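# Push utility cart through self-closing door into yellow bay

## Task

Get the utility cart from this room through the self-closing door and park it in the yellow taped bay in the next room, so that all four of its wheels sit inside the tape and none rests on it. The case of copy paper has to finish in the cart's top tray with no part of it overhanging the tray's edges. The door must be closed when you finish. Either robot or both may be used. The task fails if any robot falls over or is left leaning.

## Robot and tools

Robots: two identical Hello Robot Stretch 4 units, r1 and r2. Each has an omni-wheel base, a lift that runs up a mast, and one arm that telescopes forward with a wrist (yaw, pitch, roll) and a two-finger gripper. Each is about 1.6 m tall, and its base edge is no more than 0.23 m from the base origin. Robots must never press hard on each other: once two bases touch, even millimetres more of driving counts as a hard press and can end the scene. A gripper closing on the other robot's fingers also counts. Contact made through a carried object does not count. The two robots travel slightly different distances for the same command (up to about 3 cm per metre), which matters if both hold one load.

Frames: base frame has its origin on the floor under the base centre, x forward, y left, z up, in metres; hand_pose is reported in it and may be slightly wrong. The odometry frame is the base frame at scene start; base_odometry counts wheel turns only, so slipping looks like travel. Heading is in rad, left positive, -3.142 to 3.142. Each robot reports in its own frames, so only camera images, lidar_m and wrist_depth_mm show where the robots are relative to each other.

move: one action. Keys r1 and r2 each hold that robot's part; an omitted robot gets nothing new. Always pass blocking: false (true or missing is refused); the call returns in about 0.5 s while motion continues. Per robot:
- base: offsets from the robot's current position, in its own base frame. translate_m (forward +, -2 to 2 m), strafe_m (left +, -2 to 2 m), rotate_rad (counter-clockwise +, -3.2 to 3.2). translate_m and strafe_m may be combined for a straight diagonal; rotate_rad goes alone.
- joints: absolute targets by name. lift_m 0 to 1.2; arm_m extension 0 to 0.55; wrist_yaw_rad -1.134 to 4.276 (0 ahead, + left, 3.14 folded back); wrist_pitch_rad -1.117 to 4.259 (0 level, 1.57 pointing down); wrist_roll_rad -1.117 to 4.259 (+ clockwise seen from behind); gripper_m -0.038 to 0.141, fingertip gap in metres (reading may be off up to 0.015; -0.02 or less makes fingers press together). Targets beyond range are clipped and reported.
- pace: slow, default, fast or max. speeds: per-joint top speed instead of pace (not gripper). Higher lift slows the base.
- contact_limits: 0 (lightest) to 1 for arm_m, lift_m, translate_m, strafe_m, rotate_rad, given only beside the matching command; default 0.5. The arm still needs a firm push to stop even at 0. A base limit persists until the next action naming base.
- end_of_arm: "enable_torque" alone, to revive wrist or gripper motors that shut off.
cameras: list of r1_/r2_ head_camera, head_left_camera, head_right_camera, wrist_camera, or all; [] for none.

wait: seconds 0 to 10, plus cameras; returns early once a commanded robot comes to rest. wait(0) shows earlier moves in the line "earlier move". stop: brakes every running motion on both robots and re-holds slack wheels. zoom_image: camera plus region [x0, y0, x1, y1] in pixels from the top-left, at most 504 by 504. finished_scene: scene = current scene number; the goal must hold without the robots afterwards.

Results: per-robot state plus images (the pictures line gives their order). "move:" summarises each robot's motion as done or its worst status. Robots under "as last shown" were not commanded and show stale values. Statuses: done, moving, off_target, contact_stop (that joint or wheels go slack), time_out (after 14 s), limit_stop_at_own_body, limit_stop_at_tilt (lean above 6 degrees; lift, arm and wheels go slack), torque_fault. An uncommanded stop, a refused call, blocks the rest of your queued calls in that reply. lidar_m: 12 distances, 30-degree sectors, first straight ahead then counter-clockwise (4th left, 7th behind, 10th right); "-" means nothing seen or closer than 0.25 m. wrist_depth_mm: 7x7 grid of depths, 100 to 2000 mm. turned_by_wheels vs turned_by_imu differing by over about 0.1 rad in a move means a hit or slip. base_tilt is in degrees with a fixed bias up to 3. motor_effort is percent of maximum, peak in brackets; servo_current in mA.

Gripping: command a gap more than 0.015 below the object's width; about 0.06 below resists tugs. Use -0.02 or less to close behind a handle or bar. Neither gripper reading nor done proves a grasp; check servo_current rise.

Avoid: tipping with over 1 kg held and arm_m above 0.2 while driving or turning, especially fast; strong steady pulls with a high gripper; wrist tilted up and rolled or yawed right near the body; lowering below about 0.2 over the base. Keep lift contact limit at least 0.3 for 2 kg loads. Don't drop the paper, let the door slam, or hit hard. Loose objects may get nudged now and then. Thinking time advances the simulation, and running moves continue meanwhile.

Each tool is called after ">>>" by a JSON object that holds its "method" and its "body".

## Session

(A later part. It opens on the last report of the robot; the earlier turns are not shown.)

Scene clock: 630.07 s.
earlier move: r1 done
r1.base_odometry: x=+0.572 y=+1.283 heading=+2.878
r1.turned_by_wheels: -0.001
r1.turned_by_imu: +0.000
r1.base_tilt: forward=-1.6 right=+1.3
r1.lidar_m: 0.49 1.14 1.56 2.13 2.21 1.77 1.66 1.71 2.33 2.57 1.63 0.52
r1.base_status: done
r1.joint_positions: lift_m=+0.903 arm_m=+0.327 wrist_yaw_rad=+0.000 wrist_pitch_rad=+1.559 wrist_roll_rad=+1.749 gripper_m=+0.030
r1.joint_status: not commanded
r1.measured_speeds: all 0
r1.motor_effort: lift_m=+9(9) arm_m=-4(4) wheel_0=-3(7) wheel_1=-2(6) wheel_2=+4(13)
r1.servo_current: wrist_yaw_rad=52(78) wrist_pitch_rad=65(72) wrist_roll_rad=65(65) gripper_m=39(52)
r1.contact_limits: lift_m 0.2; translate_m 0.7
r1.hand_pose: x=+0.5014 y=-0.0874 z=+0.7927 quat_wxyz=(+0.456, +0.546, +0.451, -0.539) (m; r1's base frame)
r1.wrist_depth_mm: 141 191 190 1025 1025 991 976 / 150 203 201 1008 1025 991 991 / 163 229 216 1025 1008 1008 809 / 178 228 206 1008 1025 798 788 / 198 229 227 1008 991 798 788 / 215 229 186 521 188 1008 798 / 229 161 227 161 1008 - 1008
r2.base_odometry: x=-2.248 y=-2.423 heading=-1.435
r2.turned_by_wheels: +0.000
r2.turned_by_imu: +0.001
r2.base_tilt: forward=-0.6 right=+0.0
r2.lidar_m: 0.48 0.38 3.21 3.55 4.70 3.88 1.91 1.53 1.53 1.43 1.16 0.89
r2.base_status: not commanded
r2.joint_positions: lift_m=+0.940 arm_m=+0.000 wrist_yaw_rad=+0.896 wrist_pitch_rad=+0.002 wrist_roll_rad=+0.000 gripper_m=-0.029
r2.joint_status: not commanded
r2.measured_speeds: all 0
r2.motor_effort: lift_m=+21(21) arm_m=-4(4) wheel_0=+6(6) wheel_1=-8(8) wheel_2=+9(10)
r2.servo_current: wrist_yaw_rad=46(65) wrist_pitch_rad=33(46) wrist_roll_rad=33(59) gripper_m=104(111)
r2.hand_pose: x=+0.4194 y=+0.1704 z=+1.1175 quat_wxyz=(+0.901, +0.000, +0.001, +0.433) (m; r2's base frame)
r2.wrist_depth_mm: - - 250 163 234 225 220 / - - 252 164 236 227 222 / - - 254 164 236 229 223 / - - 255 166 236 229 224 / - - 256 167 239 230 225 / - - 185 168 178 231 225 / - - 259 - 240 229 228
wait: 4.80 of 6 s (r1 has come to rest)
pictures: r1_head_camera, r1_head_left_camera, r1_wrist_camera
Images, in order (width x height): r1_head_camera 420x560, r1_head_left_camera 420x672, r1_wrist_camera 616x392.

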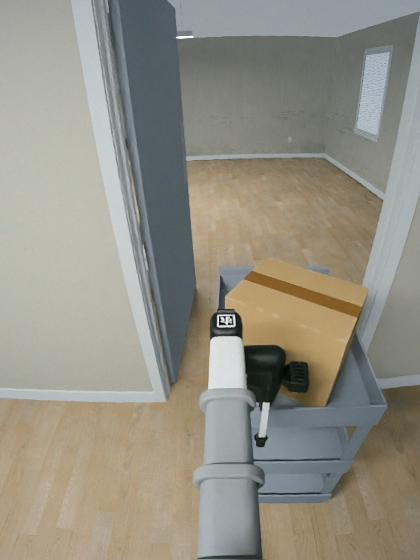

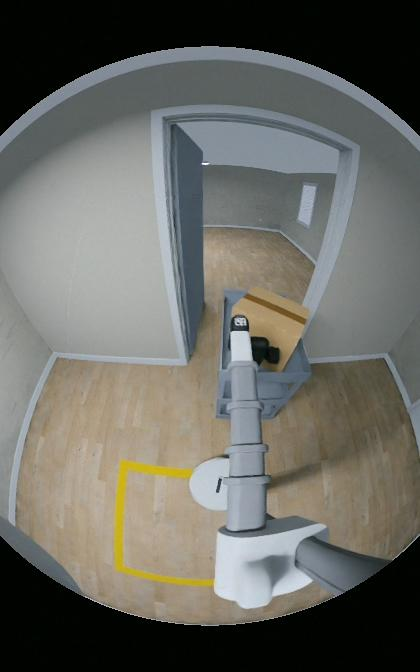

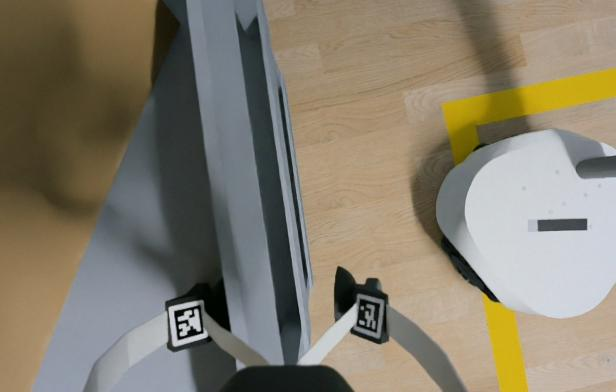

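>>> {"method": "move", "body": {"blocking": false, "cameras": [], "r1": {"base":{"translate_m":-0.4,"strafe_m":0.03},"pace":"slow","contact_limits":{"translate_m":0.7}}}}

>>> {"method": "wait", "body": {"seconds": 6, "cameras": []}}

>>> {"method": "move", "body": {"blocking": false, "cameras": [], "r1": {"base":{"translate_m":-0.5,"strafe_m":0.36},"pace":"slow","contact_limits":{"translate_m":0.7}}}}

>>> {"method": "wait", "body": {"seconds": 8, "cameras": ["r1_head_camera","r1_wrist_camera","r1_head_left_camera","r1_head_right_camera"]}}

Scene clock: 639.53 s.
move: r1 moving
r1.base_odometry: x=+0.584 y=+1.279 heading=+2.878
r1.turned_by_wheels: +0.000
r1.turned_by_imu: +0.000
r1.base_tilt: forward=-1.6 right=+1.2
r1.lidar_m: 0.51 1.14 1.57 2.15 2.20 1.74 1.64 1.71 2.32 2.56 1.70 0.53
r1.base_status: translate_m moving; strafe_m moving
r1.joint_positions: lift_m=+0.903 arm_m=+0.327 wrist_yaw_rad=+0.000 wrist_pitch_rad=+1.559 wrist_roll_rad=+1.749 gripper_m=+0.030
r1.joint_status: not commanded
r1.measured_speeds: translate_m=-0.048 strafe_m=+0.003 rotate_rad=+0.000 lift_m=+0.000 arm_m=+0.000 wrist_yaw_rad=+0.000 wrist_pitch_rad=+0.000 wrist_roll_rad=+0.000
r1.motor_effort: lift_m=+9(9) arm_m=-4(4) wheel_0=-6(7) wheel_1=-3(5) wheel_2=+8(8)
r1.servo_current: wrist_yaw_rad=59(59) wrist_pitch_rad=65(65) wrist_roll_rad=65(65) gripper_m=46(46)
r1.contact_limits: lift_m 0.2; translate_m 0.7
r1.hand_pose: x=+0.5014 y=-0.0874 z=+0.7927 quat_wxyz=(+0.456, +0.546, +0.451, -0.539) (m; r1's base frame)
r1.wrist_depth_mm: 150 197 206 1025 991 1008 991 / 160 220 185 1008 991 991 1008 / 176 229 192 991 1008 1008 788 / 196 228 183 1025 1008 798 788 / 211 229 218 1025 991 809 788 / 230 229 186 798 189 991 798 / 231 174 188 162 1008 - 976
r2: as last shown
r2.turned_by_imu: +0.000
r2.base_tilt: forward=-0.6 right=+0.1
r2.lidar_m: 0.49 0.38 3.21 3.56 4.70 3.85 1.91 1.56 1.54 1.42 1.16 0.88
r2.motor_effort: lift_m=+21(21) arm_m=-4(4) wheel_0=+6(6) wheel_1=-7(8) wheel_2=+9(9)
r2.servo_current: wrist_yaw_rad=46(59) wrist_pitch_rad=39(46) wrist_roll_rad=59(59) gripper_m=98(104)
r2.wrist_depth_mm: - - 249 163 235 225 220 / - - 252 163 236 227 221 / - - 253 165 236 228 223 / - - 255 165 237 229 223 / - - 257 167 239 230 225 / - - 185 168 179 230 226 / - - 258 - 239 230 227
pictures: none
No camera images: "cameras" was empty.

Scene clock: 644.33 s.
earlier move: r1 done
r1.base_odometry: x=+0.950 y=+1.150 heading=+2.878
r1.turned_by_wheels: +0.000
r1.turned_by_imu: -0.001
r1.base_tilt: forward=-1.6 right=+1.3
r1.lidar_m: 0.46 1.55 2.10 2.10 1.91 1.34 1.27 1.29 1.77 2.55 2.24 0.57
r1.base_status: done
r1.joint_positions: lift_m=+0.903 arm_m=+0.327 wrist_yaw_rad=+0.000 wrist_pitch_rad=+1.559 wrist_roll_rad=+1.749 gripper_m=+0.030
r1.joint_status: not commanded
r1.measured_speeds: all 0
r1.motor_effort: lift_m=+8(9) arm_m=-4(4) wheel_0=-4(9) wheel_1=-3(7) wheel_2=+1(9)
r1.servo_current: wrist_yaw_rad=52(78) wrist_pitch_rad=59(72) wrist_roll_rad=52(65) gripper_m=39(46)
r1.contact_limits: lift_m 0.2; translate_m 0.7
r1.hand_pose: x=+0.5014 y=-0.0874 z=+0.7927 quat_wxyz=(+0.456, +0.546, +0.451, -0.539) (m; r1's base frame)
r1.wrist_depth_mm: 229 430 1025 1008 1008 1008 991 / 200 203 1025 1008 1008 1025 1008 / 200 195 809 1008 1042 1025 798 / 199 228 210 1008 991 788 778 / 206 229 191 - 1008 788 798 / 204 229 182 217 188 991 798 / 202 168 227 172 184 1008 991
r2.base_odometry: x=-2.248 y=-2.423 heading=-1.435
r2.turned_by_wheels: +0.000
r2.turned_by_imu: +0.001
r2.base_tilt: forward=-0.7 right=+0.1
r2.lidar_m: 0.51 0.39 3.19 3.54 4.69 3.86 1.92 1.55 1.52 1.42 1.15 0.86
r2.base_status: not commanded
r2.joint_positions: lift_m=+0.940 arm_m=+0.000 wrist_yaw_rad=+0.896 wrist_pitch_rad=+0.002 wrist_roll_rad=+0.000 gripper_m=-0.029
r2.joint_status: not commanded
r2.measured_speeds: all 0
r2.motor_effort: lift_m=+21(21) arm_m=-4(4) wheel_0=+5(6) wheel_1=-7(8) wheel_2=+9(10)
r2.servo_current: wrist_yaw_rad=52(65) wrist_pitch_rad=39(46) wrist_roll_rad=52(59) gripper_m=104(111)
r2.hand_pose: x=+0.4194 y=+0.1704 z=+1.1175 quat_wxyz=(+0.901, +0.000, +0.001, +0.433) (m; r2's base frame)
r2.wrist_depth_mm: - - 250 163 233 227 220 / - - 251 164 235 227 222 / - - 253 165 236 228 224 / - - 255 165 237 229 224 / - - 255 167 239 230 225 / - - 184 168 179 230 225 / - - 257 - 239 229 227
wait: 4.80 of 6 s (r1 has come to rest)
pictures: none
No camera images: "cameras" was empty.

Scene clock: 644.83 s.
move: r1 moving
r1.base_odometry: x=+0.959 y=+1.140 heading=+2.878
r1.turned_by_wheels: +0.000
r1.turned_by_imu: +0.000
r1.base_tilt: forward=-1.6 right=+1.3
r1.lidar_m: 0.45 1.58 2.08 2.09 1.85 1.31 1.24 1.28 1.76 2.58 2.29 0.58
r1.base_status: translate_m moving; strafe_m moving
r1.joint_positions: lift_m=+0.903 arm_m=+0.327 wrist_yaw_rad=+0.000 wrist_pitch_rad=+1.559 wrist_roll_rad=+1.749 gripper_m=+0.030
r1.joint_status: not commanded
r1.measured_speeds: translate_m=-0.044 strafe_m=+0.032 rotate_rad=-0.001 lift_m=+0.000 arm_m=+0.000 wrist_yaw_rad=+0.000 wrist_pitch_rad=+0.000 wrist_roll_rad=+0.000
r1.motor_effort: lift_m=+8(9) arm_m=-4(4) wheel_0=-11(11) wheel_1=-1(4) wheel_2=+4(6)
r1.servo_current: wrist_yaw_rad=39(52) wrist_pitch_rad=65(65) wrist_roll_rad=39(59) gripper_m=39(46)
r1.contact_limits: lift_m 0.2; translate_m 0.7
r1.hand_pose: x=+0.5014 y=-0.0874 z=+0.7927 quat_wxyz=(+0.456, +0.546, +0.451, -0.539) (m; r1's base frame)
r1.wrist_depth_mm: 184 436 1025 1025 991 991 991 / 202 215 1008 1008 1008 991 976 / 212 183 1025 1025 1025 1008 798 / 211 188 221 1025 1008 798 798 / 218 229 190 842 1008 788 788 / 216 229 183 223 188 991 788 / 206 177 227 161 185 1008 991
r2: as last shown
r2.turned_by_imu: +0.000
r2.base_tilt: forward=-0.6 right=+0.0
r2.lidar_m: 0.49 0.38 3.19 3.52 4.67 3.86 1.95 1.57 1.55 1.41 1.16 0.90
r2.motor_effort: lift_m=+21(21) arm_m=-4(4) wheel_0=+6(6) wheel_1=-7(8) wheel_2=+9(9)
r2.servo_current: wrist_yaw_rad=52(65) wrist_pitch_rad=39(46) wrist_roll_rad=39(59) gripper_m=104(111)
r2.wrist_depth_mm: - - 251 163 234 225 220 / - - 252 164 236 226 221 / - - 252 165 236 228 223 / - - 254 166 237 229 224 / - - 256 167 239 230 224 / - - 184 168 179 230 226 / - - 259 - 239 230 227
pictures: none
No camera images: "cameras" was empty.

Scene clock: 651.70 s.
earlier move: r1 done
r1.base_odometry: x=+1.339 y=+0.672 heading=+2.878
r1.turned_by_wheels: +0.000
r1.turned_by_imu: -0.001
r1.base_tilt: forward=-1.6 right=+1.3
r1.lidar_m: 0.49 2.05 1.83 1.73 1.17 0.82 0.76 0.81 1.12 2.78 2.94 0.53
r1.base_status: done
r1.joint_positions: lift_m=+0.903 arm_m=+0.327 wrist_yaw_rad=+0.000 wrist_pitch_rad=+1.563 wrist_roll_rad=+1.749 gripper_m=+0.030
r1.joint_status: not commanded
r1.measured_speeds: all 0
r1.motor_effort: lift_m=+9(9) arm_m=-3(4) wheel_0=-3(16) wheel_1=+1(5) wheel_2=+3(6)
r1.servo_current: wrist_yaw_rad=52(65) wrist_pitch_rad=46(65) wrist_roll_rad=46(72) gripper_m=39(52)
r1.contact_limits: lift_m 0.2; translate_m 0.7
r1.hand_pose: x=+0.5001 y=-0.0874 z=+0.7927 quat_wxyz=(+0.455, +0.545, +0.452, -0.540) (m; r1's base frame)
r1.wrist_depth_mm: 149 190 232 1025 991 1025 991 / 160 218 188 1025 1025 991 1008 / 172 228 191 1008 991 991 798 / 186 227 179 1025 1008 798 788 / 195 228 224 1025 1025 788 788 / 208 229 184 236 189 1025 798 / 223 168 228 161 180 - 991
r2.base_odometry: x=-2.248 y=-2.423 heading=-1.435
r2.turned_by_wheels: +0.000
r2.turned_by_imu: +0.001
r2.base_tilt: forward=-0.6 right=+0.1
r2.lidar_m: 0.49 0.39 3.20 3.54 4.69 3.87 1.92 1.55 1.52 1.44 1.17 0.88
r2.base_status: not commanded
r2.joint_positions: lift_m=+0.940 arm_m=+0.000 wrist_yaw_rad=+0.896 wrist_pitch_rad=+0.002 wrist_roll_rad=+0.000 gripper_m=-0.029
r2.joint_status: not commanded
r2.measured_speeds: all 0
r2.motor_effort: lift_m=+21(21) arm_m=-4(4) wheel_0=+6(6) wheel_1=-7(8) wheel_2=+9(9)
r2.servo_current: wrist_yaw_rad=46(65) wrist_pitch_rad=39(46) wrist_roll_rad=39(59) gripper_m=104(111)
r2.hand_pose: x=+0.4194 y=+0.1704 z=+1.1175 quat_wxyz=(+0.901, +0.000, +0.001, +0.433) (m; r2's base frame)
r2.wrist_depth_mm: - - 251 163 234 226 220 / - - 252 163 235 227 222 / - - 252 165 236 228 223 / - - 254 165 237 229 224 / - - 256 167 240 231 224 / - - 185 168 179 231 226 / - - 259 - 239 230 228
wait: 6.87 of 8 s (r1 has come to rest)
pictures: r1_head_camera, r1_head_left_camera, r1_head_right_camera, r1_wrist_camera
Images, in order (width x height): r1_head_camera 420x560, r1_head_left_camera 420x672, r1_head_right_camera 420x672, r1_wrist_camera 616x392.

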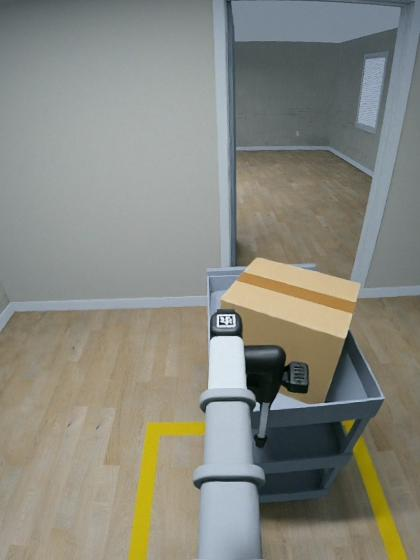

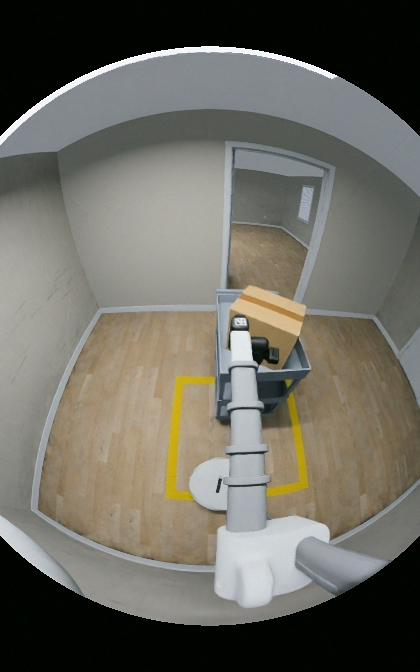

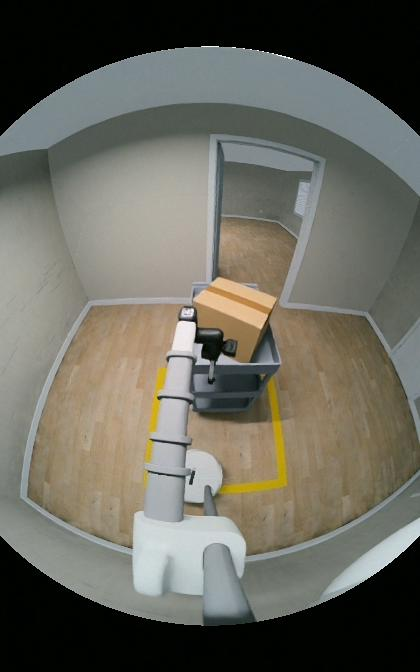

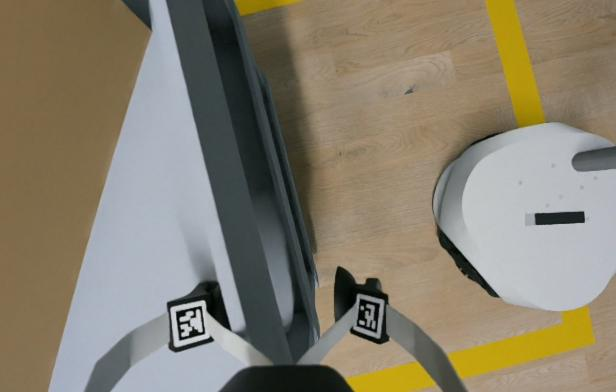

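>>> {"method": "move", "body": {"blocking": false, "cameras": [], "r1": {"base":{"translate_m":-0.42,"strafe_m":0.12},"pace":"slow","contact_limits":{"translate_m":0.7}}}}

>>> {"method": "wait", "body": {"seconds": 6, "cameras": ["r1_head_camera","r1_wrist_camera","r1_head_left_camera","r1_head_right_camera"]}}

Scene clock: 663.23 s.
move: r1 moving
r1.base_odometry: x=+1.350 y=+0.666 heading=+2.878
r1.turned_by_wheels: +0.000
r1.turned_by_imu: -0.001
r1.base_tilt: forward=-1.6 right=+1.2
r1.lidar_m: 0.50 2.07 1.79 1.73 1.15 0.83 0.75 0.80 1.06 2.74 2.96 0.55
r1.base_status: translate_m moving; strafe_m moving
r1.joint_positions: lift_m=+0.903 arm_m=+0.327 wrist_yaw_rad=+0.000 wrist_pitch_rad=+1.563 wrist_roll_rad=+1.749 gripper_m=+0.030
r1.joint_status: not commanded
r1.measured_speeds: translate_m=-0.048 strafe_m=+0.014 rotate_rad=+0.003 lift_m=+0.000 arm_m=+0.000 wrist_yaw_rad=+0.000 wrist_pitch_rad=-0.008 wrist_roll_rad=+0.000
r1.motor_effort: lift_m=+9(9) arm_m=-4(4) wheel_0=-7(8) wheel_1=-4(5) wheel_2=+6(8)
r1.servo_current: wrist_yaw_rad=52(59) wrist_pitch_rad=46(59) wrist_roll_rad=52(59) gripper_m=46(46)
r1.contact_limits: lift_m 0.2; translate_m 0.7
r1.hand_pose: x=+0.5002 y=-0.0874 z=+0.7927 quat_wxyz=(+0.455, +0.545, +0.452, -0.540) (m; r1's base frame)
r1.wrist_depth_mm: 164 195 477 1025 1025 991 991 / 173 216 220 1008 1025 991 1025 / 185 229 197 1025 991 991 798 / 202 229 180 1025 991 809 788 / 213 229 195 991 1008 798 768 / 228 229 187 549 188 1008 788 / 230 174 185 233 180 - 991
r2: as last shown
r2.turned_by_imu: +0.000
r2.base_tilt: forward=-0.7 right=+0.1
r2.lidar_m: 0.49 0.39 3.20 3.55 4.70 3.88 1.90 1.56 1.54 1.44 1.17 0.86
r2.motor_effort: lift_m=+21(21) arm_m=-4(4) wheel_0=+5(6) wheel_1=-7(8) wheel_2=+9(9)
r2.servo_current: wrist_yaw_rad=39(65) wrist_pitch_rad=39(46) wrist_roll_rad=39(59) gripper_m=104(111)
r2.wrist_depth_mm: - - 250 163 234 226 220 / - - 250 164 235 226 221 / - - 254 165 236 229 223 / - - 255 165 238 230 224 / - - 257 167 239 231 224 / - - 184 168 179 231 226 / - - 258 - 240 230 227
pictures: none
No camera images: "cameras" was empty.

Scene clock: 668.33 s.
earlier move: r1 done
r1.base_odometry: x=+1.713 y=+0.447 heading=+2.879
r1.turned_by_wheels: +0.001
r1.turned_by_imu: +0.004
r1.base_tilt: forward=-1.6 right=+1.3
r1.lidar_m: 0.47 2.35 1.67 1.57 0.57 0.40 0.35 0.37 0.53 1.39 3.23 0.53
r1.base_status: done
r1.joint_positions: lift_m=+0.903 arm_m=+0.327 wrist_yaw_rad=+0.000 wrist_pitch_rad=+1.559 wrist_roll_rad=+1.749 gripper_m=+0.030
r1.joint_status: not commanded
r1.measured_speeds: all 0
r1.motor_effort: lift_m=+8(9) arm_m=-4(4) wheel_0=+1(10) wheel_1=-3(6) wheel_2=+7(12)
r1.servo_current: wrist_yaw_rad=46(78) wrist_pitch_rad=72(72) wrist_roll_rad=20(65) gripper_m=39(46)
r1.contact_limits: lift_m 0.2; translate_m 0.7
r1.hand_pose: x=+0.5012 y=-0.0874 z=+0.7927 quat_wxyz=(+0.456, +0.546, +0.451, -0.539) (m; r1's base frame)
r1.wrist_depth_mm: 159 193 488 1008 1008 1008 991 / 165 207 216 1025 1008 1008 991 / 175 227 190 1042 1008 991 788 / 190 227 196 1008 991 798 778 / 197 228 209 1042 991 798 788 / 209 228 183 477 188 1008 798 / 223 162 182 161 1025 1008 991
r2.base_odometry: x=-2.248 y=-2.423 heading=-1.435
r2.turned_by_wheels: +0.000
r2.turned_by_imu: +0.001
r2.base_tilt: forward=-0.7 right=+0.0
r2.lidar_m: 0.48 0.39 3.19 3.54 4.70 3.86 1.92 1.56 1.52 1.44 1.14 0.88
r2.base_status: not commanded
r2.joint_positions: lift_m=+0.940 arm_m=+0.000 wrist_yaw_rad=+0.896 wrist_pitch_rad=+0.002 wrist_roll_rad=+0.000 gripper_m=-0.029
r2.joint_status: not commanded
r2.measured_speeds: all 0
r2.motor_effort: lift_m=+21(21) arm_m=-4(4) wheel_0=+6(6) wheel_1=-7(8) wheel_2=+9(10)
r2.servo_current: wrist_yaw_rad=46(65) wrist_pitch_rad=39(46) wrist_roll_rad=52(59) gripper_m=111(111)
r2.hand_pose: x=+0.4194 y=+0.1704 z=+1.1175 quat_wxyz=(+0.901, +0.000, +0.001, +0.433) (m; r2's base frame)
r2.wrist_depth_mm: - - 250 163 235 225 220 / - - 252 163 236 227 220 / - - 255 165 236 229 223 / - - 255 165 238 229 223 / - - 256 167 239 230 226 / - - 185 169 179 231 226 / - - 258 - 239 229 227
wait: 5.10 of 6 s (r1 has come to rest)
pictures: r1_head_camera, r1_head_left_camera, r1_head_right_camera, r1_wrist_camera
Images, in order (width x height): r1_head_camera 420x560, r1_head_left_camera 420x672, r1_head_right_camera 420x672, r1_wrist_camera 616x392.

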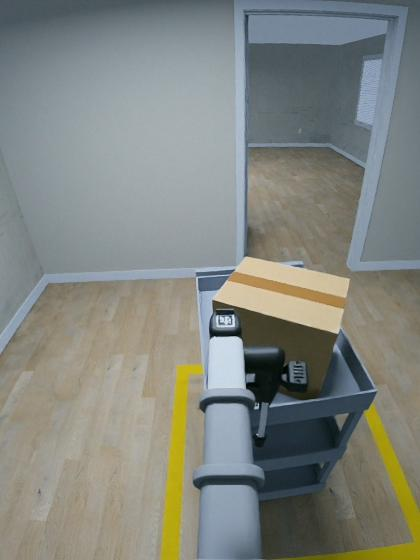

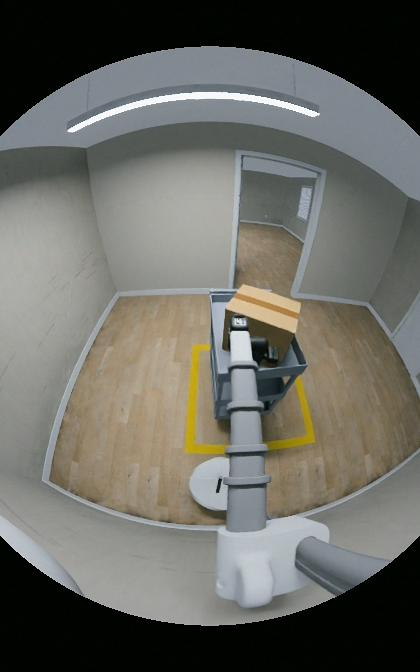

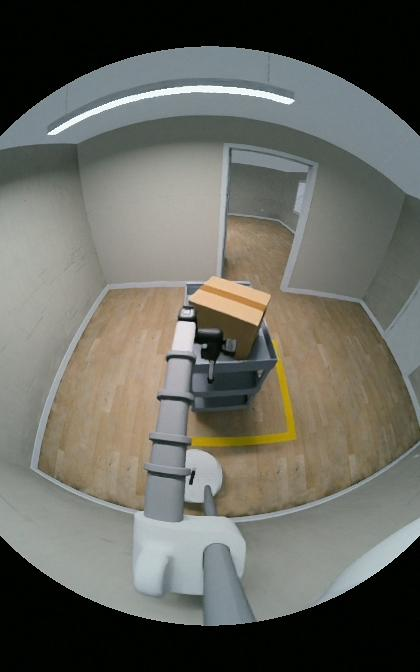

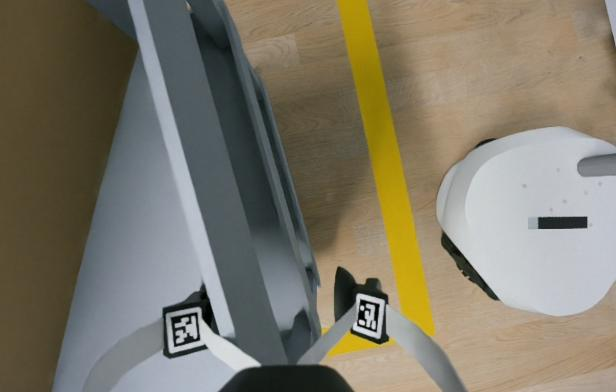

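>>> {"method": "zoom_image", "body": {"camera": "r1_head_left_camera", "region": [160, 270, 340, 470]}}

>>> {"method": "zoom_image", "body": {"camera": "r1_head_right_camera", "region": [150, 270, 320, 460]}}

>>> {"method": "zoom_image", "body": {"camera": "r1_head_camera", "region": [150, 340, 420, 560]}}

Scaled by 2.520 from the camera's 420x672 image, which has a finer 600x960 frame.

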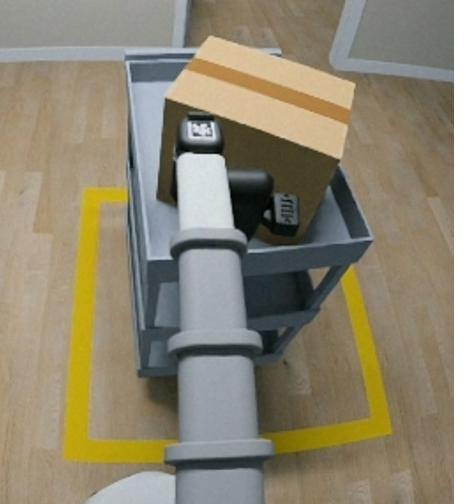

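Scaled by 2.653 from the camera's 420x672 image, which has a finer 600x960 frame.

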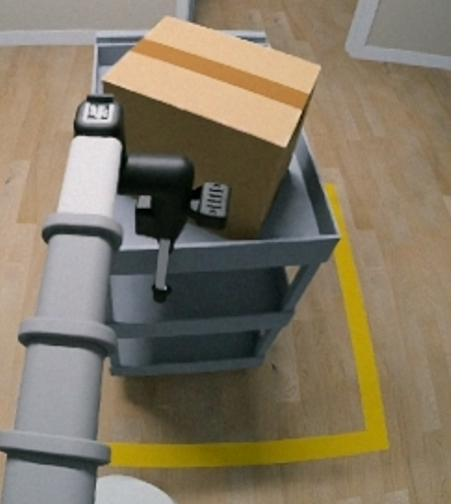

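Scaled by 1.867 from the camera's 420x560 image, which has a finer 600x800 frame.

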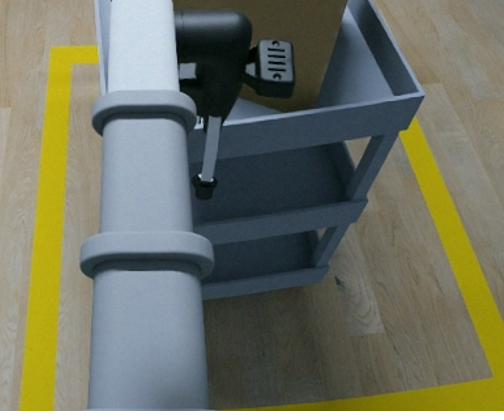

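>>> {"method": "move", "body": {"blocking": false, "cameras": [], "r1": {"base":{"translate_m":-0.035},"pace":"slow","contact_limits":{"translate_m":0.7}}}}

>>> {"method": "wait", "body": {"seconds": 2, "cameras": []}}

>>> {"method": "move", "body": {"blocking": false, "cameras": [], "r1": {"joints":{"gripper_m":0.06}}}}

>>> {"method": "wait", "body": {"seconds": 2, "cameras": ["r1_wrist_camera"]}}

>>> {"method": "move", "body": {"blocking": false, "cameras": [], "r1": {"joints":{"lift_m":1.08}}}}

>>> {"method": "wait", "body": {"seconds": 3, "cameras": ["r1_head_camera","r1_wrist_camera","r1_head_left_camera"]}}

Scene clock: 694.67 s.
move: r1 moving
r1.base_odometry: x=+1.725 y=+0.444 heading=+2.879
r1.turned_by_wheels: +0.001
r1.turned_by_imu: +0.001
r1.base_tilt: forward=-1.6 right=+1.3
r1.lidar_m: 0.50 2.36 1.69 1.60 0.55 0.38 0.33 0.35 0.53 1.35 3.19 0.55
r1.base_status: translate_m moving
r1.joint_positions: lift_m=+0.903 arm_m=+0.327 wrist_yaw_rad=+0.000 wrist_pitch_rad=+1.559 wrist_roll_rad=+1.749 gripper_m=+0.030
r1.joint_status: not commanded
r1.measured_speeds: translate_m=-0.048 strafe_m=+0.000 rotate_rad=+0.001 lift_m=+0.000 arm_m=+0.000 wrist_yaw_rad=+0.005 wrist_pitch_rad=+0.000 wrist_roll_rad=+0.000
r1.motor_effort: lift_m=+9(9) arm_m=-4(4) wheel_0=-5(5) wheel_1=-2(6) wheel_2=+11(11)
r1.servo_current: wrist_yaw_rad=46(65) wrist_pitch_rad=59(72) wrist_roll_rad=46(59) gripper_m=39(46)
r1.contact_limits: lift_m 0.2; translate_m 0.7
r1.hand_pose: x=+0.5013 y=-0.0874 z=+0.7927 quat_wxyz=(+0.456, +0.546, +0.451, -0.539) (m; r1's base frame)
r1.wrist_depth_mm: 169 196 1008 991 1008 1008 976 / 174 203 236 1008 991 991 991 / 186 227 213 1008 1008 1008 788 / 202 228 192 1025 1008 798 788 / 209 229 182 1008 1008 788 788 / 225 229 191 530 189 991 798 / 231 174 182 148 1025 991 991
r2: as last shown
r2.turned_by_imu: +0.000
r2.base_tilt: forward=-0.7 right=+0.1
r2.lidar_m: 0.51 0.39 3.19 3.56 4.68 3.85 1.92 1.55 1.53 1.46 1.16 0.88
r2.motor_effort: lift_m=+21(21) arm_m=-4(4) wheel_0=+6(6) wheel_1=-7(8) wheel_2=+9(9)
r2.servo_current: wrist_yaw_rad=39(59) wrist_pitch_rad=39(52) wrist_roll_rad=46(65) gripper_m=104(111)
r2.wrist_depth_mm: - - 250 163 234 227 220 / - - 251 164 236 228 221 / - - 253 164 236 228 223 / - - 255 166 237 229 223 / - - 256 167 238 229 225 / - - 184 169 179 231 226 / - - 259 - 239 229 227
pictures: none
No camera images: "cameras" was empty.

Scene clock: 695.63 s.
earlier move: r1 done
r1.base_odometry: x=+1.747 y=+0.438 heading=+2.879
r1.turned_by_wheels: +0.000
r1.turned_by_imu: +0.000
r1.base_tilt: forward=-1.6 right=+1.2
r1.lidar_m: 0.46 2.37 1.69 1.57 0.51 0.36 0.33 0.33 0.50 1.24 3.21 0.52
r1.base_status: done
r1.joint_positions: lift_m=+0.903 arm_m=+0.327 wrist_yaw_rad=+0.001 wrist_pitch_rad=+1.559 wrist_roll_rad=+1.749 gripper_m=+0.030
r1.joint_status: not commanded
r1.measured_speeds: all 0
r1.motor_effort: lift_m=+9(9) arm_m=-4(4) wheel_0=+1(5) wheel_1=+0(6) wheel_2=+5(13)
r1.servo_current: wrist_yaw_rad=52(65) wrist_pitch_rad=65(72) wrist_roll_rad=46(59) gripper_m=46(46)
r1.contact_limits: lift_m 0.2; translate_m 0.7
r1.hand_pose: x=+0.5014 y=-0.0874 z=+0.7927 quat_wxyz=(+0.456, +0.546, +0.451, -0.539) (m; r1's base frame)
r1.wrist_depth_mm: 143 187 240 1025 1025 991 991 / 149 213 184 1008 1008 1008 991 / 160 224 206 1025 1025 1008 788 / 166 229 206 1008 991 788 788 / 177 228 226 1042 1008 798 788 / 182 229 193 206 189 1025 788 / 195 163 228 142 1008 1025 991
r2.base_odometry: x=-2.248 y=-2.423 heading=-1.435
r2.turned_by_wheels: +0.000
r2.turned_by_imu: +0.000
r2.base_tilt: forward=-0.6 right=+0.1
r2.lidar_m: 0.50 0.40 3.20 3.54 4.69 3.84 1.93 1.55 1.52 1.45 1.17 0.90
r2.base_status: not commanded
r2.joint_positions: lift_m=+0.940 arm_m=+0.000 wrist_yaw_rad=+0.896 wrist_pitch_rad=+0.002 wrist_roll_rad=+0.000 gripper_m=-0.029
r2.joint_status: not commanded
r2.measured_speeds: all 0
r2.motor_effort: lift_m=+21(21) arm_m=-4(4) wheel_0=+6(6) wheel_1=-7(8) wheel_2=+9(9)
r2.servo_current: wrist_yaw_rad=59(65) wrist_pitch_rad=39(52) wrist_roll_rad=46(65) gripper_m=111(111)
r2.hand_pose: x=+0.4194 y=+0.1704 z=+1.1175 quat_wxyz=(+0.901, +0.000, +0.001, +0.433) (m; r2's base frame)
r2.wrist_depth_mm: - - 251 163 234 227 220 / - - 252 164 235 227 221 / - - 253 165 236 228 223 / - - 254 165 237 229 223 / - - 256 167 238 230 224 / - - 184 169 179 231 225 / - - 257 - 239 230 227
wait: 0.97 of 2 s (r1 has come to rest)
pictures: none
No camera images: "cameras" was empty.

Scene clock: 696.13 s.
move: r1 moving
r1.base_odometry: x=+1.747 y=+0.438 heading=+2.879
r1.turned_by_wheels: +0.000
r1.turned_by_imu: +0.000
r1.base_tilt: forward=-1.6 right=+1.2
r1.lidar_m: 0.49 2.36 1.67 1.55 0.47 0.34 0.32 0.34 0.51 1.26 3.22 0.52
r1.base_status: not commanded
r1.joint_positions: lift_m=+0.903 arm_m=+0.327 wrist_yaw_rad=+0.001 wrist_pitch_rad=+1.559 wrist_roll_rad=+1.749 gripper_m=+0.049
r1.joint_status: gripper_m moving
r1.measured_speeds: all 0
r1.motor_effort: lift_m=+8(9) arm_m=-4(4) wheel_0=+1(2) wheel_1=+0(0) wheel_2=+5(5)
r1.servo_current: wrist_yaw_rad=46(65) wrist_pitch_rad=59(72) wrist_roll_rad=65(65) gripper_m=52(78)
r1.contact_limits: lift_m 0.2; translate_m 0.7
r1.hand_pose: x=+0.5014 y=-0.0874 z=+0.7927 quat_wxyz=(+0.456, +0.546, +0.451, -0.539) (m; r1's base frame)
r1.wrist_depth_mm: 143 187 240 1008 1025 1008 991 / 149 212 185 1008 1008 976 991 / 160 224 205 1008 1008 1008 788 / 165 229 207 991 991 788 788 / 177 228 228 991 1008 798 788 / 181 229 193 206 189 991 788 / 194 164 229 147 1025 1008 1008
r2: as last shown
r2.base_tilt: forward=-0.7 right=+0.1
r2.lidar_m: 0.50 0.39 3.21 3.53 4.71 3.85 1.93 1.55 1.55 1.43 1.16 0.88
r2.motor_effort: lift_m=+21(21) arm_m=-4(4) wheel_0=+6(6) wheel_1=-7(8) wheel_2=+9(10)
r2.servo_current: wrist_yaw_rad=52(65) wrist_pitch_rad=39(39) wrist_roll_rad=52(52) gripper_m=104(111)
r2.wrist_depth_mm: - - 250 163 234 226 220 / - - 252 164 235 227 221 / - - 254 165 237 228 224 / - - 254 165 236 230 224 / - - 257 167 239 231 224 / - - 185 168 179 230 226 / - - 258 - 241 229 227
pictures: none
No camera images: "cameras" was empty.

Scene clock: 696.73 s.
earlier move: r1 done
r1.base_odometry: x=+1.747 y=+0.438 heading=+2.879
r1.turned_by_wheels: +0.000
r1.turned_by_imu: +0.000
r1.base_tilt: forward=-1.6 right=+1.3
r1.lidar_m: 0.49 2.34 1.69 1.56 0.51 0.34 0.32 0.35 0.49 1.26 3.22 0.53
r1.base_status: not commanded
r1.joint_positions: lift_m=+0.903 arm_m=+0.327 wrist_yaw_rad=+0.001 wrist_pitch_rad=+1.559 wrist_roll_rad=+1.749 gripper_m=+0.060
r1.joint_status: all done
r1.measured_speeds: all 0
r1.motor_effort: lift_m=+9(9) arm_m=-4(4) wheel_0=+1(2) wheel_1=+0(0) wheel_2=+5(5)
r1.servo_current: wrist_yaw_rad=52(72) wrist_pitch_rad=59(72) wrist_roll_rad=46(65) gripper_m=39(78)
r1.contact_limits: lift_m 0.2; translate_m 0.7
r1.hand_pose: x=+0.5014 y=-0.0874 z=+0.7927 quat_wxyz=(+0.456, +0.546, +0.451, -0.539) (m; r1's base frame)
r1.wrist_depth_mm: 143 187 240 1008 991 991 991 / 149 213 185 1008 1008 1008 991 / 160 224 206 1025 1008 976 788 / 166 227 207 1025 991 809 798 / 177 228 228 1008 1008 798 798 / 181 229 194 206 189 1008 798 / 194 164 228 147 991 1008 991
r2.base_odometry: x=-2.248 y=-2.423 heading=-1.435
r2.turned_by_wheels: +0.000
r2.turned_by_imu: +0.000
r2.base_tilt: forward=-0.7 right=+0.1
r2.lidar_m: 0.50 0.39 3.19 3.55 4.70 3.88 1.90 1.55 1.53 1.44 1.17 0.89
r2.base_status: not commanded
r2.joint_positions: lift_m=+0.940 arm_m=+0.000 wrist_yaw_rad=+0.896 wrist_pitch_rad=+0.002 wrist_roll_rad=+0.000 gripper_m=-0.029
r2.joint_status: not commanded
r2.measured_speeds: all 0
r2.motor_effort: lift_m=+21(21) arm_m=-4(4) wheel_0=+6(6) wheel_1=-7(8) wheel_2=+9(10)
r2.servo_current: wrist_yaw_rad=59(65) wrist_pitch_rad=39(46) wrist_roll_rad=39(59) gripper_m=104(111)
r2.hand_pose: x=+0.4194 y=+0.1704 z=+1.1175 quat_wxyz=(+0.901, +0.000, +0.001, +0.433) (m; r2's base frame)
r2.wrist_depth_mm: - - 250 163 235 226 220 / - - 252 163 235 227 221 / - - 253 165 236 228 224 / - - 254 165 238 229 223 / - - 256 167 239 230 226 / - - 184 169 179 230 226 / - - 258 - 238 229 228
wait: 0.60 of 2 s (r1 has come to rest)
pictures: r1_wrist_camera
Images, in order (width x height): r1_wrist_camera 616x392.

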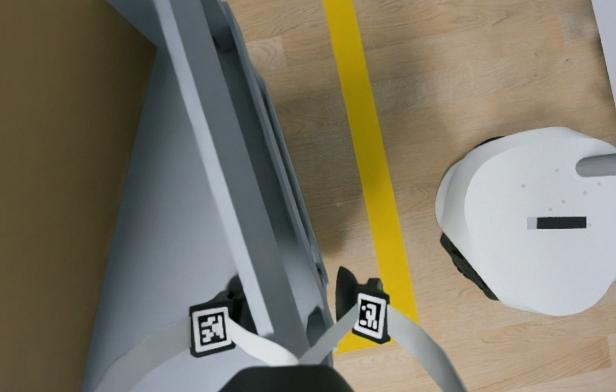

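Scene clock: 697.23 s.
move: r1 moving
r1.base_odometry: x=+1.747 y=+0.438 heading=+2.879
r1.turned_by_wheels: +0.000
r1.turned_by_imu: +0.000
r1.base_tilt: forward=-1.6 right=+1.2
r1.lidar_m: 0.46 2.34 1.68 1.56 0.50 0.36 0.33 0.35 0.50 1.28 3.22 0.52
r1.base_status: not commanded
r1.joint_positions: lift_m=+0.939 arm_m=+0.327 wrist_yaw_rad=+0.001 wrist_pitch_rad=+1.568 wrist_roll_rad=+1.749 gripper_m=+0.060
r1.joint_status: lift_m moving
r1.measured_speeds: translate_m=+0.000 strafe_m=+0.000 rotate_rad=+0.000 lift_m=+0.147 arm_m=+0.000 wrist_yaw_rad=+0.000 wrist_pitch_rad=+0.000 wrist_roll_rad=+0.000
r1.motor_effort: lift_m=+24(25) arm_m=-4(4) wheel_0=+1(2) wheel_1=+0(0) wheel_2=+3(5)
r1.servo_current: wrist_yaw_rad=52(59) wrist_pitch_rad=39(65) wrist_roll_rad=46(59) gripper_m=33(46)
r1.contact_limits: translate_m 0.7
r1.hand_pose: x=+0.4987 y=-0.0874 z=+0.8293 quat_wxyz=(+0.454, +0.543, +0.453, -0.542) (m; r1's base frame)
r1.wrist_depth_mm: 165 252 1042 1042 1042 1042 1042 / 169 215 564 1060 1042 1042 1042 / 177 247 223 1042 1060 842 842 / 187 253 235 1042 1025 842 820 / 196 253 248 1060 1025 831 842 / 197 252 193 1042 186 1060 1042 / 211 252 252 143 1042 1042 1060
r2: as last shown
r2.base_tilt: forward=-0.6 right=+0.1
r2.lidar_m: 0.50 0.38 3.20 3.56 4.69 3.85 1.92 1.56 1.54 1.45 1.16 0.88
r2.motor_effort: lift_m=+21(21) arm_m=-4(4) wheel_0=+6(6) wheel_1=-8(8) wheel_2=+9(10)
r2.servo_current: wrist_yaw_rad=46(59) wrist_pitch_rad=46(46) wrist_roll_rad=46(59) gripper_m=111(111)
r2.wrist_depth_mm: - - 251 163 233 226 220 / - - 253 164 235 227 221 / - - 254 165 236 228 223 / - - 253 165 238 229 223 / - - 256 167 240 230 225 / - - 185 169 179 231 226 / - - 258 - 241 229 228
pictures: none
No camera images: "cameras" was empty.

Scene clock: 698.57 s.
earlier move: r1 done
r1.base_odometry: x=+1.747 y=+0.438 heading=+2.879
r1.turned_by_wheels: +0.000
r1.turned_by_imu: +0.000
r1.base_tilt: forward=-1.6 right=+1.3
r1.lidar_m: 0.47 2.36 1.69 1.57 0.49 0.36 0.32 0.34 0.50 1.28 3.24 0.53
r1.base_status: not commanded
r1.joint_positions: lift_m=+1.079 arm_m=+0.327 wrist_yaw_rad=+0.001 wrist_pitch_rad=+1.568 wrist_roll_rad=+1.749 gripper_m=+0.060
r1.joint_status: all done
r1.measured_speeds: all 0
r1.motor_effort: lift_m=+25(29) arm_m=-4(4) wheel_0=+1(2) wheel_1=+0(0) wheel_2=+2(5)
r1.servo_current: wrist_yaw_rad=59(72) wrist_pitch_rad=46(65) wrist_roll_rad=33(65) gripper_m=46(52)
r1.contact_limits: translate_m 0.7
r1.hand_pose: x=+0.4987 y=-0.0874 z=+0.9693 quat_wxyz=(+0.454, +0.543, +0.453, -0.542) (m; r1's base frame)
r1.wrist_depth_mm: 160 394 1182 1160 1229 1182 - / 170 248 399 1205 1205 1182 1182 / 177 256 397 1182 1182 991 1182 / 187 278 394 1182 1160 960 960 / 196 294 394 1182 1182 976 1182 / 202 304 196 397 187 1182 1182 / 211 258 394 143 1205 1205 1182
r2.base_odometry: x=-2.248 y=-2.423 heading=-1.435
r2.turned_by_wheels: +0.000
r2.turned_by_imu: +0.000
r2.base_tilt: forward=-0.7 right=+0.1
r2.lidar_m: 0.51 0.40 3.20 3.52 4.68 3.88 1.90 1.56 1.54 1.40 1.14 0.90
r2.base_status: not commanded
r2.joint_positions: lift_m=+0.940 arm_m=+0.000 wrist_yaw_rad=+0.896 wrist_pitch_rad=+0.002 wrist_roll_rad=+0.000 gripper_m=-0.029
r2.joint_status: not commanded
r2.measured_speeds: all 0
r2.motor_effort: lift_m=+21(21) arm_m=-4(4) wheel_0=+6(6) wheel_1=-7(8) wheel_2=+9(10)
r2.servo_current: wrist_yaw_rad=59(65) wrist_pitch_rad=46(46) wrist_roll_rad=39(65) gripper_m=111(111)
r2.hand_pose: x=+0.4194 y=+0.1704 z=+1.1175 quat_wxyz=(+0.901, +0.000, +0.001, +0.433) (m; r2's base frame)
r2.wrist_depth_mm: - - 249 163 234 226 220 / - - 252 164 235 227 222 / - - 253 165 236 228 224 / - - 254 165 237 230 224 / - - 256 167 239 230 225 / - - 185 168 179 230 227 / - - 259 - 239 230 227
wait: 1.33 of 3 s (r1 has come to rest)
pictures: r1_head_camera, r1_head_left_camera, r1_wrist_camera
Images, in order (width x height): r1_head_camera 420x560, r1_head_left_camera 420x672, r1_wrist_camera 616x392.

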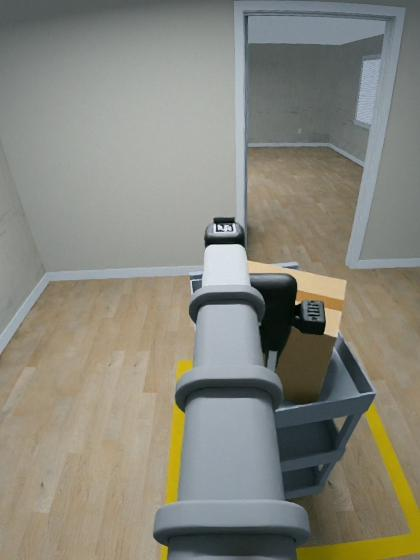

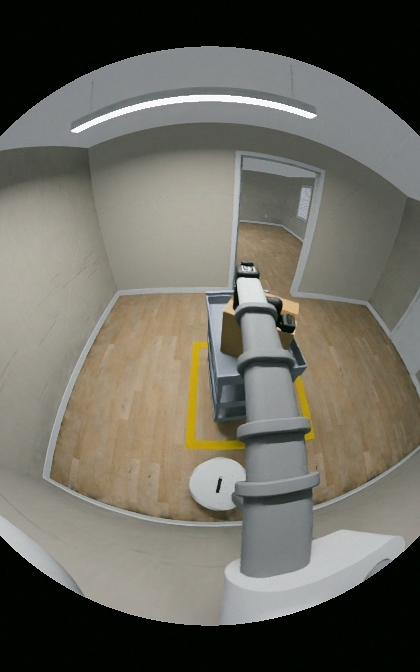

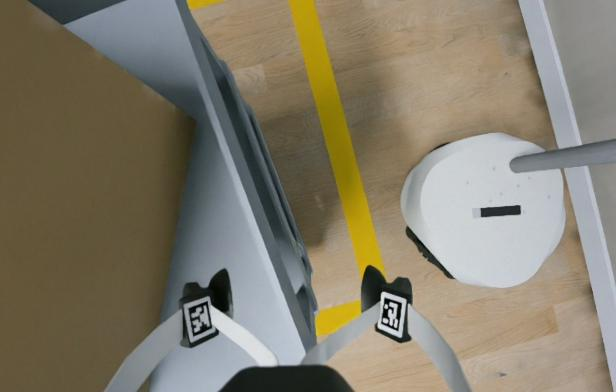

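>>> {"method": "move", "body": {"blocking": false, "cameras": [], "r1": {"joints":{"arm_m":0.0}}, "r2": {"joints":{"gripper_m":0.13}}}}

>>> {"method": "wait", "body": {"seconds": 2, "cameras": ["r2_head_camera","r2_wrist_camera"]}}

>>> {"method": "wait", "body": {"seconds": 1, "cameras": ["r2_head_camera","r2_wrist_camera"]}}

Scene clock: 706.50 s.
move: r1 moving; r2 moving
r1.base_odometry: x=+1.747 y=+0.438 heading=+2.879
r1.turned_by_wheels: +0.000
r1.turned_by_imu: +0.000
r1.base_tilt: forward=-1.6 right=+1.3
r1.lidar_m: 0.48 2.35 1.69 1.56 0.53 0.34 0.33 0.35 0.48 1.25 3.22 0.52
r1.base_status: not commanded
r1.joint_positions: lift_m=+1.079 arm_m=+0.276 wrist_yaw_rad=+0.001 wrist_pitch_rad=+1.568 wrist_roll_rad=+1.749 gripper_m=+0.060
r1.joint_status: arm_m moving
r1.measured_speeds: translate_m=+0.000 strafe_m=+0.000 rotate_rad=+0.000 lift_m=+0.000 arm_m=-0.195 wrist_yaw_rad=+0.000 wrist_pitch_rad=+0.000 wrist_roll_rad=+0.000
r1.motor_effort: lift_m=+25(25) arm_m=-6(7) wheel_0=+2(2) wheel_1=+0(0) wheel_2=+2(2)
r1.servo_current: wrist_yaw_rad=39(65) wrist_pitch_rad=46(46) wrist_roll_rad=59(59) gripper_m=46(46)
r1.contact_limits: translate_m 0.7
r1.hand_pose: x=+0.4481 y=-0.0874 z=+0.9693 quat_wxyz=(+0.454, +0.543, +0.453, -0.542) (m; r1's base frame)
r1.wrist_depth_mm: 392 394 1182 1160 1160 1182 - / 208 394 1205 1182 1205 1205 - / 224 332 394 1160 1182 1182 1160 / 237 355 379 1182 1118 991 960 / 253 389 394 1160 1078 991 1205 / 264 397 195 1205 186 1205 1182 / 282 343 394 143 1205 1205 1205
r2.base_odometry: x=-2.248 y=-2.423 heading=-1.435
r2.turned_by_wheels: +0.000
r2.turned_by_imu: +0.000
r2.base_tilt: forward=-0.7 right=+0.1
r2.lidar_m: 0.49 0.39 3.20 3.56 4.68 3.85 1.91 1.55 1.53 1.44 1.17 0.89
r2.base_status: not commanded
r2.joint_positions: lift_m=+0.940 arm_m=+0.000 wrist_yaw_rad=+0.896 wrist_pitch_rad=+0.002 wrist_roll_rad=+0.000 gripper_m=-0.003
r2.joint_status: gripper_m moving
r2.measured_speeds: all 0
r2.motor_effort: lift_m=+21(21) arm_m=-4(4) wheel_0=+5(6) wheel_1=-7(8) wheel_2=+9(9)
r2.servo_current: wrist_yaw_rad=52(59) wrist_pitch_rad=33(46) wrist_roll_rad=52(59) gripper_m=72(91)
r2.hand_pose: x=+0.4194 y=+0.1704 z=+1.1175 quat_wxyz=(+0.901, +0.000, +0.001, +0.433) (m; r2's base frame)
r2.wrist_depth_mm: - - 254 167 236 230 223 / - - 255 167 236 229 224 / - - 257 168 240 231 225 / - - 258 169 241 232 227 / - - 262 171 242 234 227 / - - 186 172 186 234 230 / - - 262 - 244 233 230
pictures: none
No camera images: "cameras" was empty.

Scene clock: 708.10 s.
earlier move: r1 done; r2 moving
r1.base_odometry: x=+1.747 y=+0.438 heading=+2.879
r1.turned_by_wheels: +0.000
r1.turned_by_imu: +0.000
r1.base_tilt: forward=-1.6 right=+1.3
r1.lidar_m: 0.47 2.36 1.66 1.58 0.52 0.34 0.32 0.34 0.49 1.23 3.23 0.52
r1.base_status: not commanded
r1.joint_positions: lift_m=+1.079 arm_m=+0.000 wrist_yaw_rad=+0.001 wrist_pitch_rad=+1.568 wrist_roll_rad=+1.749 gripper_m=+0.060
r1.joint_status: all done
r1.measured_speeds: all 0
r1.motor_effort: lift_m=+25(25) arm_m=-5(9) wheel_0=+2(2) wheel_1=+0(0) wheel_2=+2(2)
r1.servo_current: wrist_yaw_rad=52(65) wrist_pitch_rad=33(46) wrist_roll_rad=26(65) gripper_m=39(52)
r1.contact_limits: translate_m 0.7
r1.hand_pose: x=+0.1718 y=-0.0874 z=+0.9693 quat_wxyz=(+0.454, +0.543, +0.453, -0.542) (m; r1's base frame)
r1.wrist_depth_mm: 1205 1182 1205 1160 1229 - - / 1182 1182 1182 1205 1182 - - / - 1182 1138 1160 1182 1182 - / - 1025 1182 991 976 484 324 / - - 1182 976 976 1182 - / - - 196 1182 189 1182 - / - 154 1182 153 1160 1098 -
r2.base_odometry: x=-2.248 y=-2.423 heading=-1.435
r2.turned_by_wheels: +0.000
r2.turned_by_imu: +0.000
r2.base_tilt: forward=-0.6 right=+0.0
r2.lidar_m: 0.80 0.69 3.21 3.56 4.68 3.86 1.92 1.56 1.52 1.42 1.15 1.07
r2.base_status: not commanded
r2.joint_positions: lift_m=+0.940 arm_m=+0.000 wrist_yaw_rad=+0.900 wrist_pitch_rad=+0.002 wrist_roll_rad=+0.000 gripper_m=+0.130
r2.joint_status: gripper_m moving
r2.measured_speeds: all 0
r2.motor_effort: lift_m=+21(21) arm_m=-4(4) wheel_0=+3(6) wheel_1=-1(8) wheel_2=+4(9)
r2.servo_current: wrist_yaw_rad=59(59) wrist_pitch_rad=39(46) wrist_roll_rad=33(59) gripper_m=20(124)
r2.hand_pose: x=+0.4187 y=+0.1714 z=+1.1175 quat_wxyz=(+0.901, +0.000, +0.001, +0.435) (m; r2's base frame)
r2.wrist_depth_mm: - - - - - - - / - - - - 462 - - / - - - - 466 - - / - - - - 466 - - / - - - - 466 - - / - - 217 - 190 - - / - - - - - - -
wait: 1.60 of 2 s (r1 has come to rest)
pictures: r2_head_camera, r2_wrist_camera
Images, in order (width x height): r2_head_camera 420x560, r2_wrist_camera 616x392.

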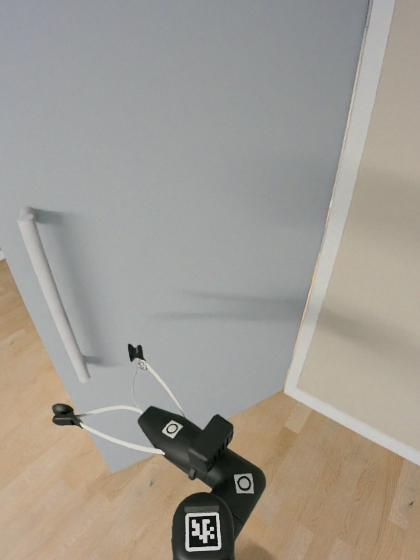

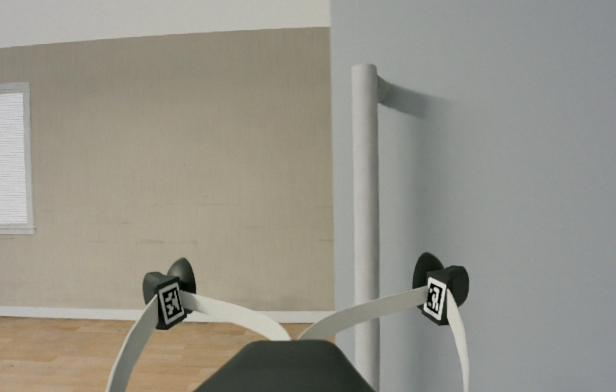

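Scene clock: 708.37 s.
earlier move: r2 done
r1.base_odometry: x=+1.747 y=+0.438 heading=+2.879
r1.turned_by_wheels: +0.000
r1.turned_by_imu: +0.000
r1.base_tilt: forward=-1.6 right=+1.2
r1.lidar_m: 0.48 2.35 1.69 1.58 0.52 0.35 0.32 0.35 0.52 1.26 3.21 0.50
r1.base_status: not commanded
r1.joint_positions: lift_m=+1.079 arm_m=+0.000 wrist_yaw_rad=+0.001 wrist_pitch_rad=+1.568 wrist_roll_rad=+1.749 gripper_m=+0.060
r1.joint_status: all done
r1.measured_speeds: all 0
r1.motor_effort: lift_m=+25(25) arm_m=-5(9) wheel_0=+2(2) wheel_1=+0(0) wheel_2=+1(2)
r1.servo_current: wrist_yaw_rad=39(65) wrist_pitch_rad=39(46) wrist_roll_rad=59(65) gripper_m=46(52)
r1.contact_limits: translate_m 0.7
r1.hand_pose: x=+0.1718 y=-0.0874 z=+0.9693 quat_wxyz=(+0.454, +0.543, +0.453, -0.542) (m; r1's base frame)
r1.wrist_depth_mm: 1160 1160 1182 1229 1205 - - / 1160 1182 1182 1205 1205 - - / - 1160 1160 1182 1182 1205 - / - 1008 1160 991 960 480 322 / - - 1160 991 991 1205 - / - - 196 1160 187 1205 - / - 154 1182 153 1182 1098 -
r2.base_odometry: x=-2.248 y=-2.423 heading=-1.435
r2.turned_by_wheels: +0.000
r2.turned_by_imu: +0.000
r2.base_tilt: forward=-0.7 right=+0.1
r2.lidar_m: 0.86 0.80 3.19 3.59 4.69 3.88 1.91 1.56 1.53 1.46 1.16 1.03
r2.base_status: not commanded
r2.joint_positions: lift_m=+0.940 arm_m=+0.000 wrist_yaw_rad=+0.900 wrist_pitch_rad=+0.002 wrist_roll_rad=+0.000 gripper_m=+0.130
r2.joint_status: all done
r2.measured_speeds: all 0
r2.motor_effort: lift_m=+21(21) arm_m=-4(4) wheel_0=+3(6) wheel_1=-1(8) wheel_2=+4(9)
r2.servo_current: wrist_yaw_rad=65(65) wrist_pitch_rad=39(46) wrist_roll_rad=46(59) gripper_m=46(124)
r2.hand_pose: x=+0.4187 y=+0.1714 z=+1.1175 quat_wxyz=(+0.901, +0.000, +0.001, +0.435) (m; r2's base frame)
r2.wrist_depth_mm: - - - - - - - / - - - - 597 - - / - - - - 647 - - / - - - - 640 - - / - - - - 559 - - / - - 218 - 195 - - / - - - - - - -
wait: 0.27 of 1 s (r2 has come to rest)
pictures: r2_head_camera, r2_wrist_camera
Images, in order (width x height): r2_head_camera 420x560, r2_wrist_camera 616x392.

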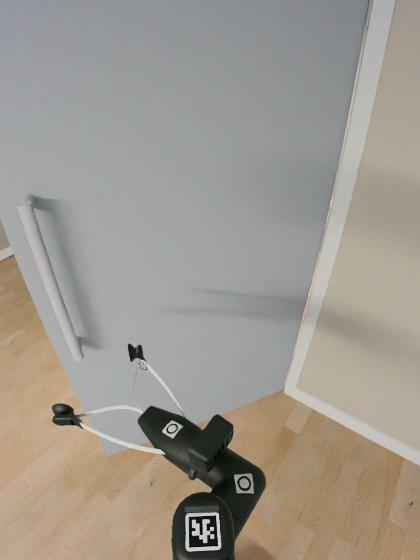

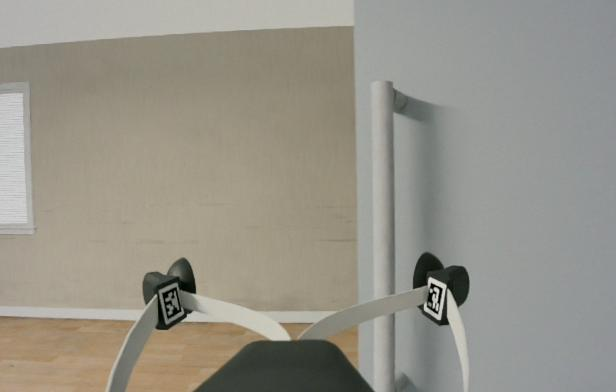

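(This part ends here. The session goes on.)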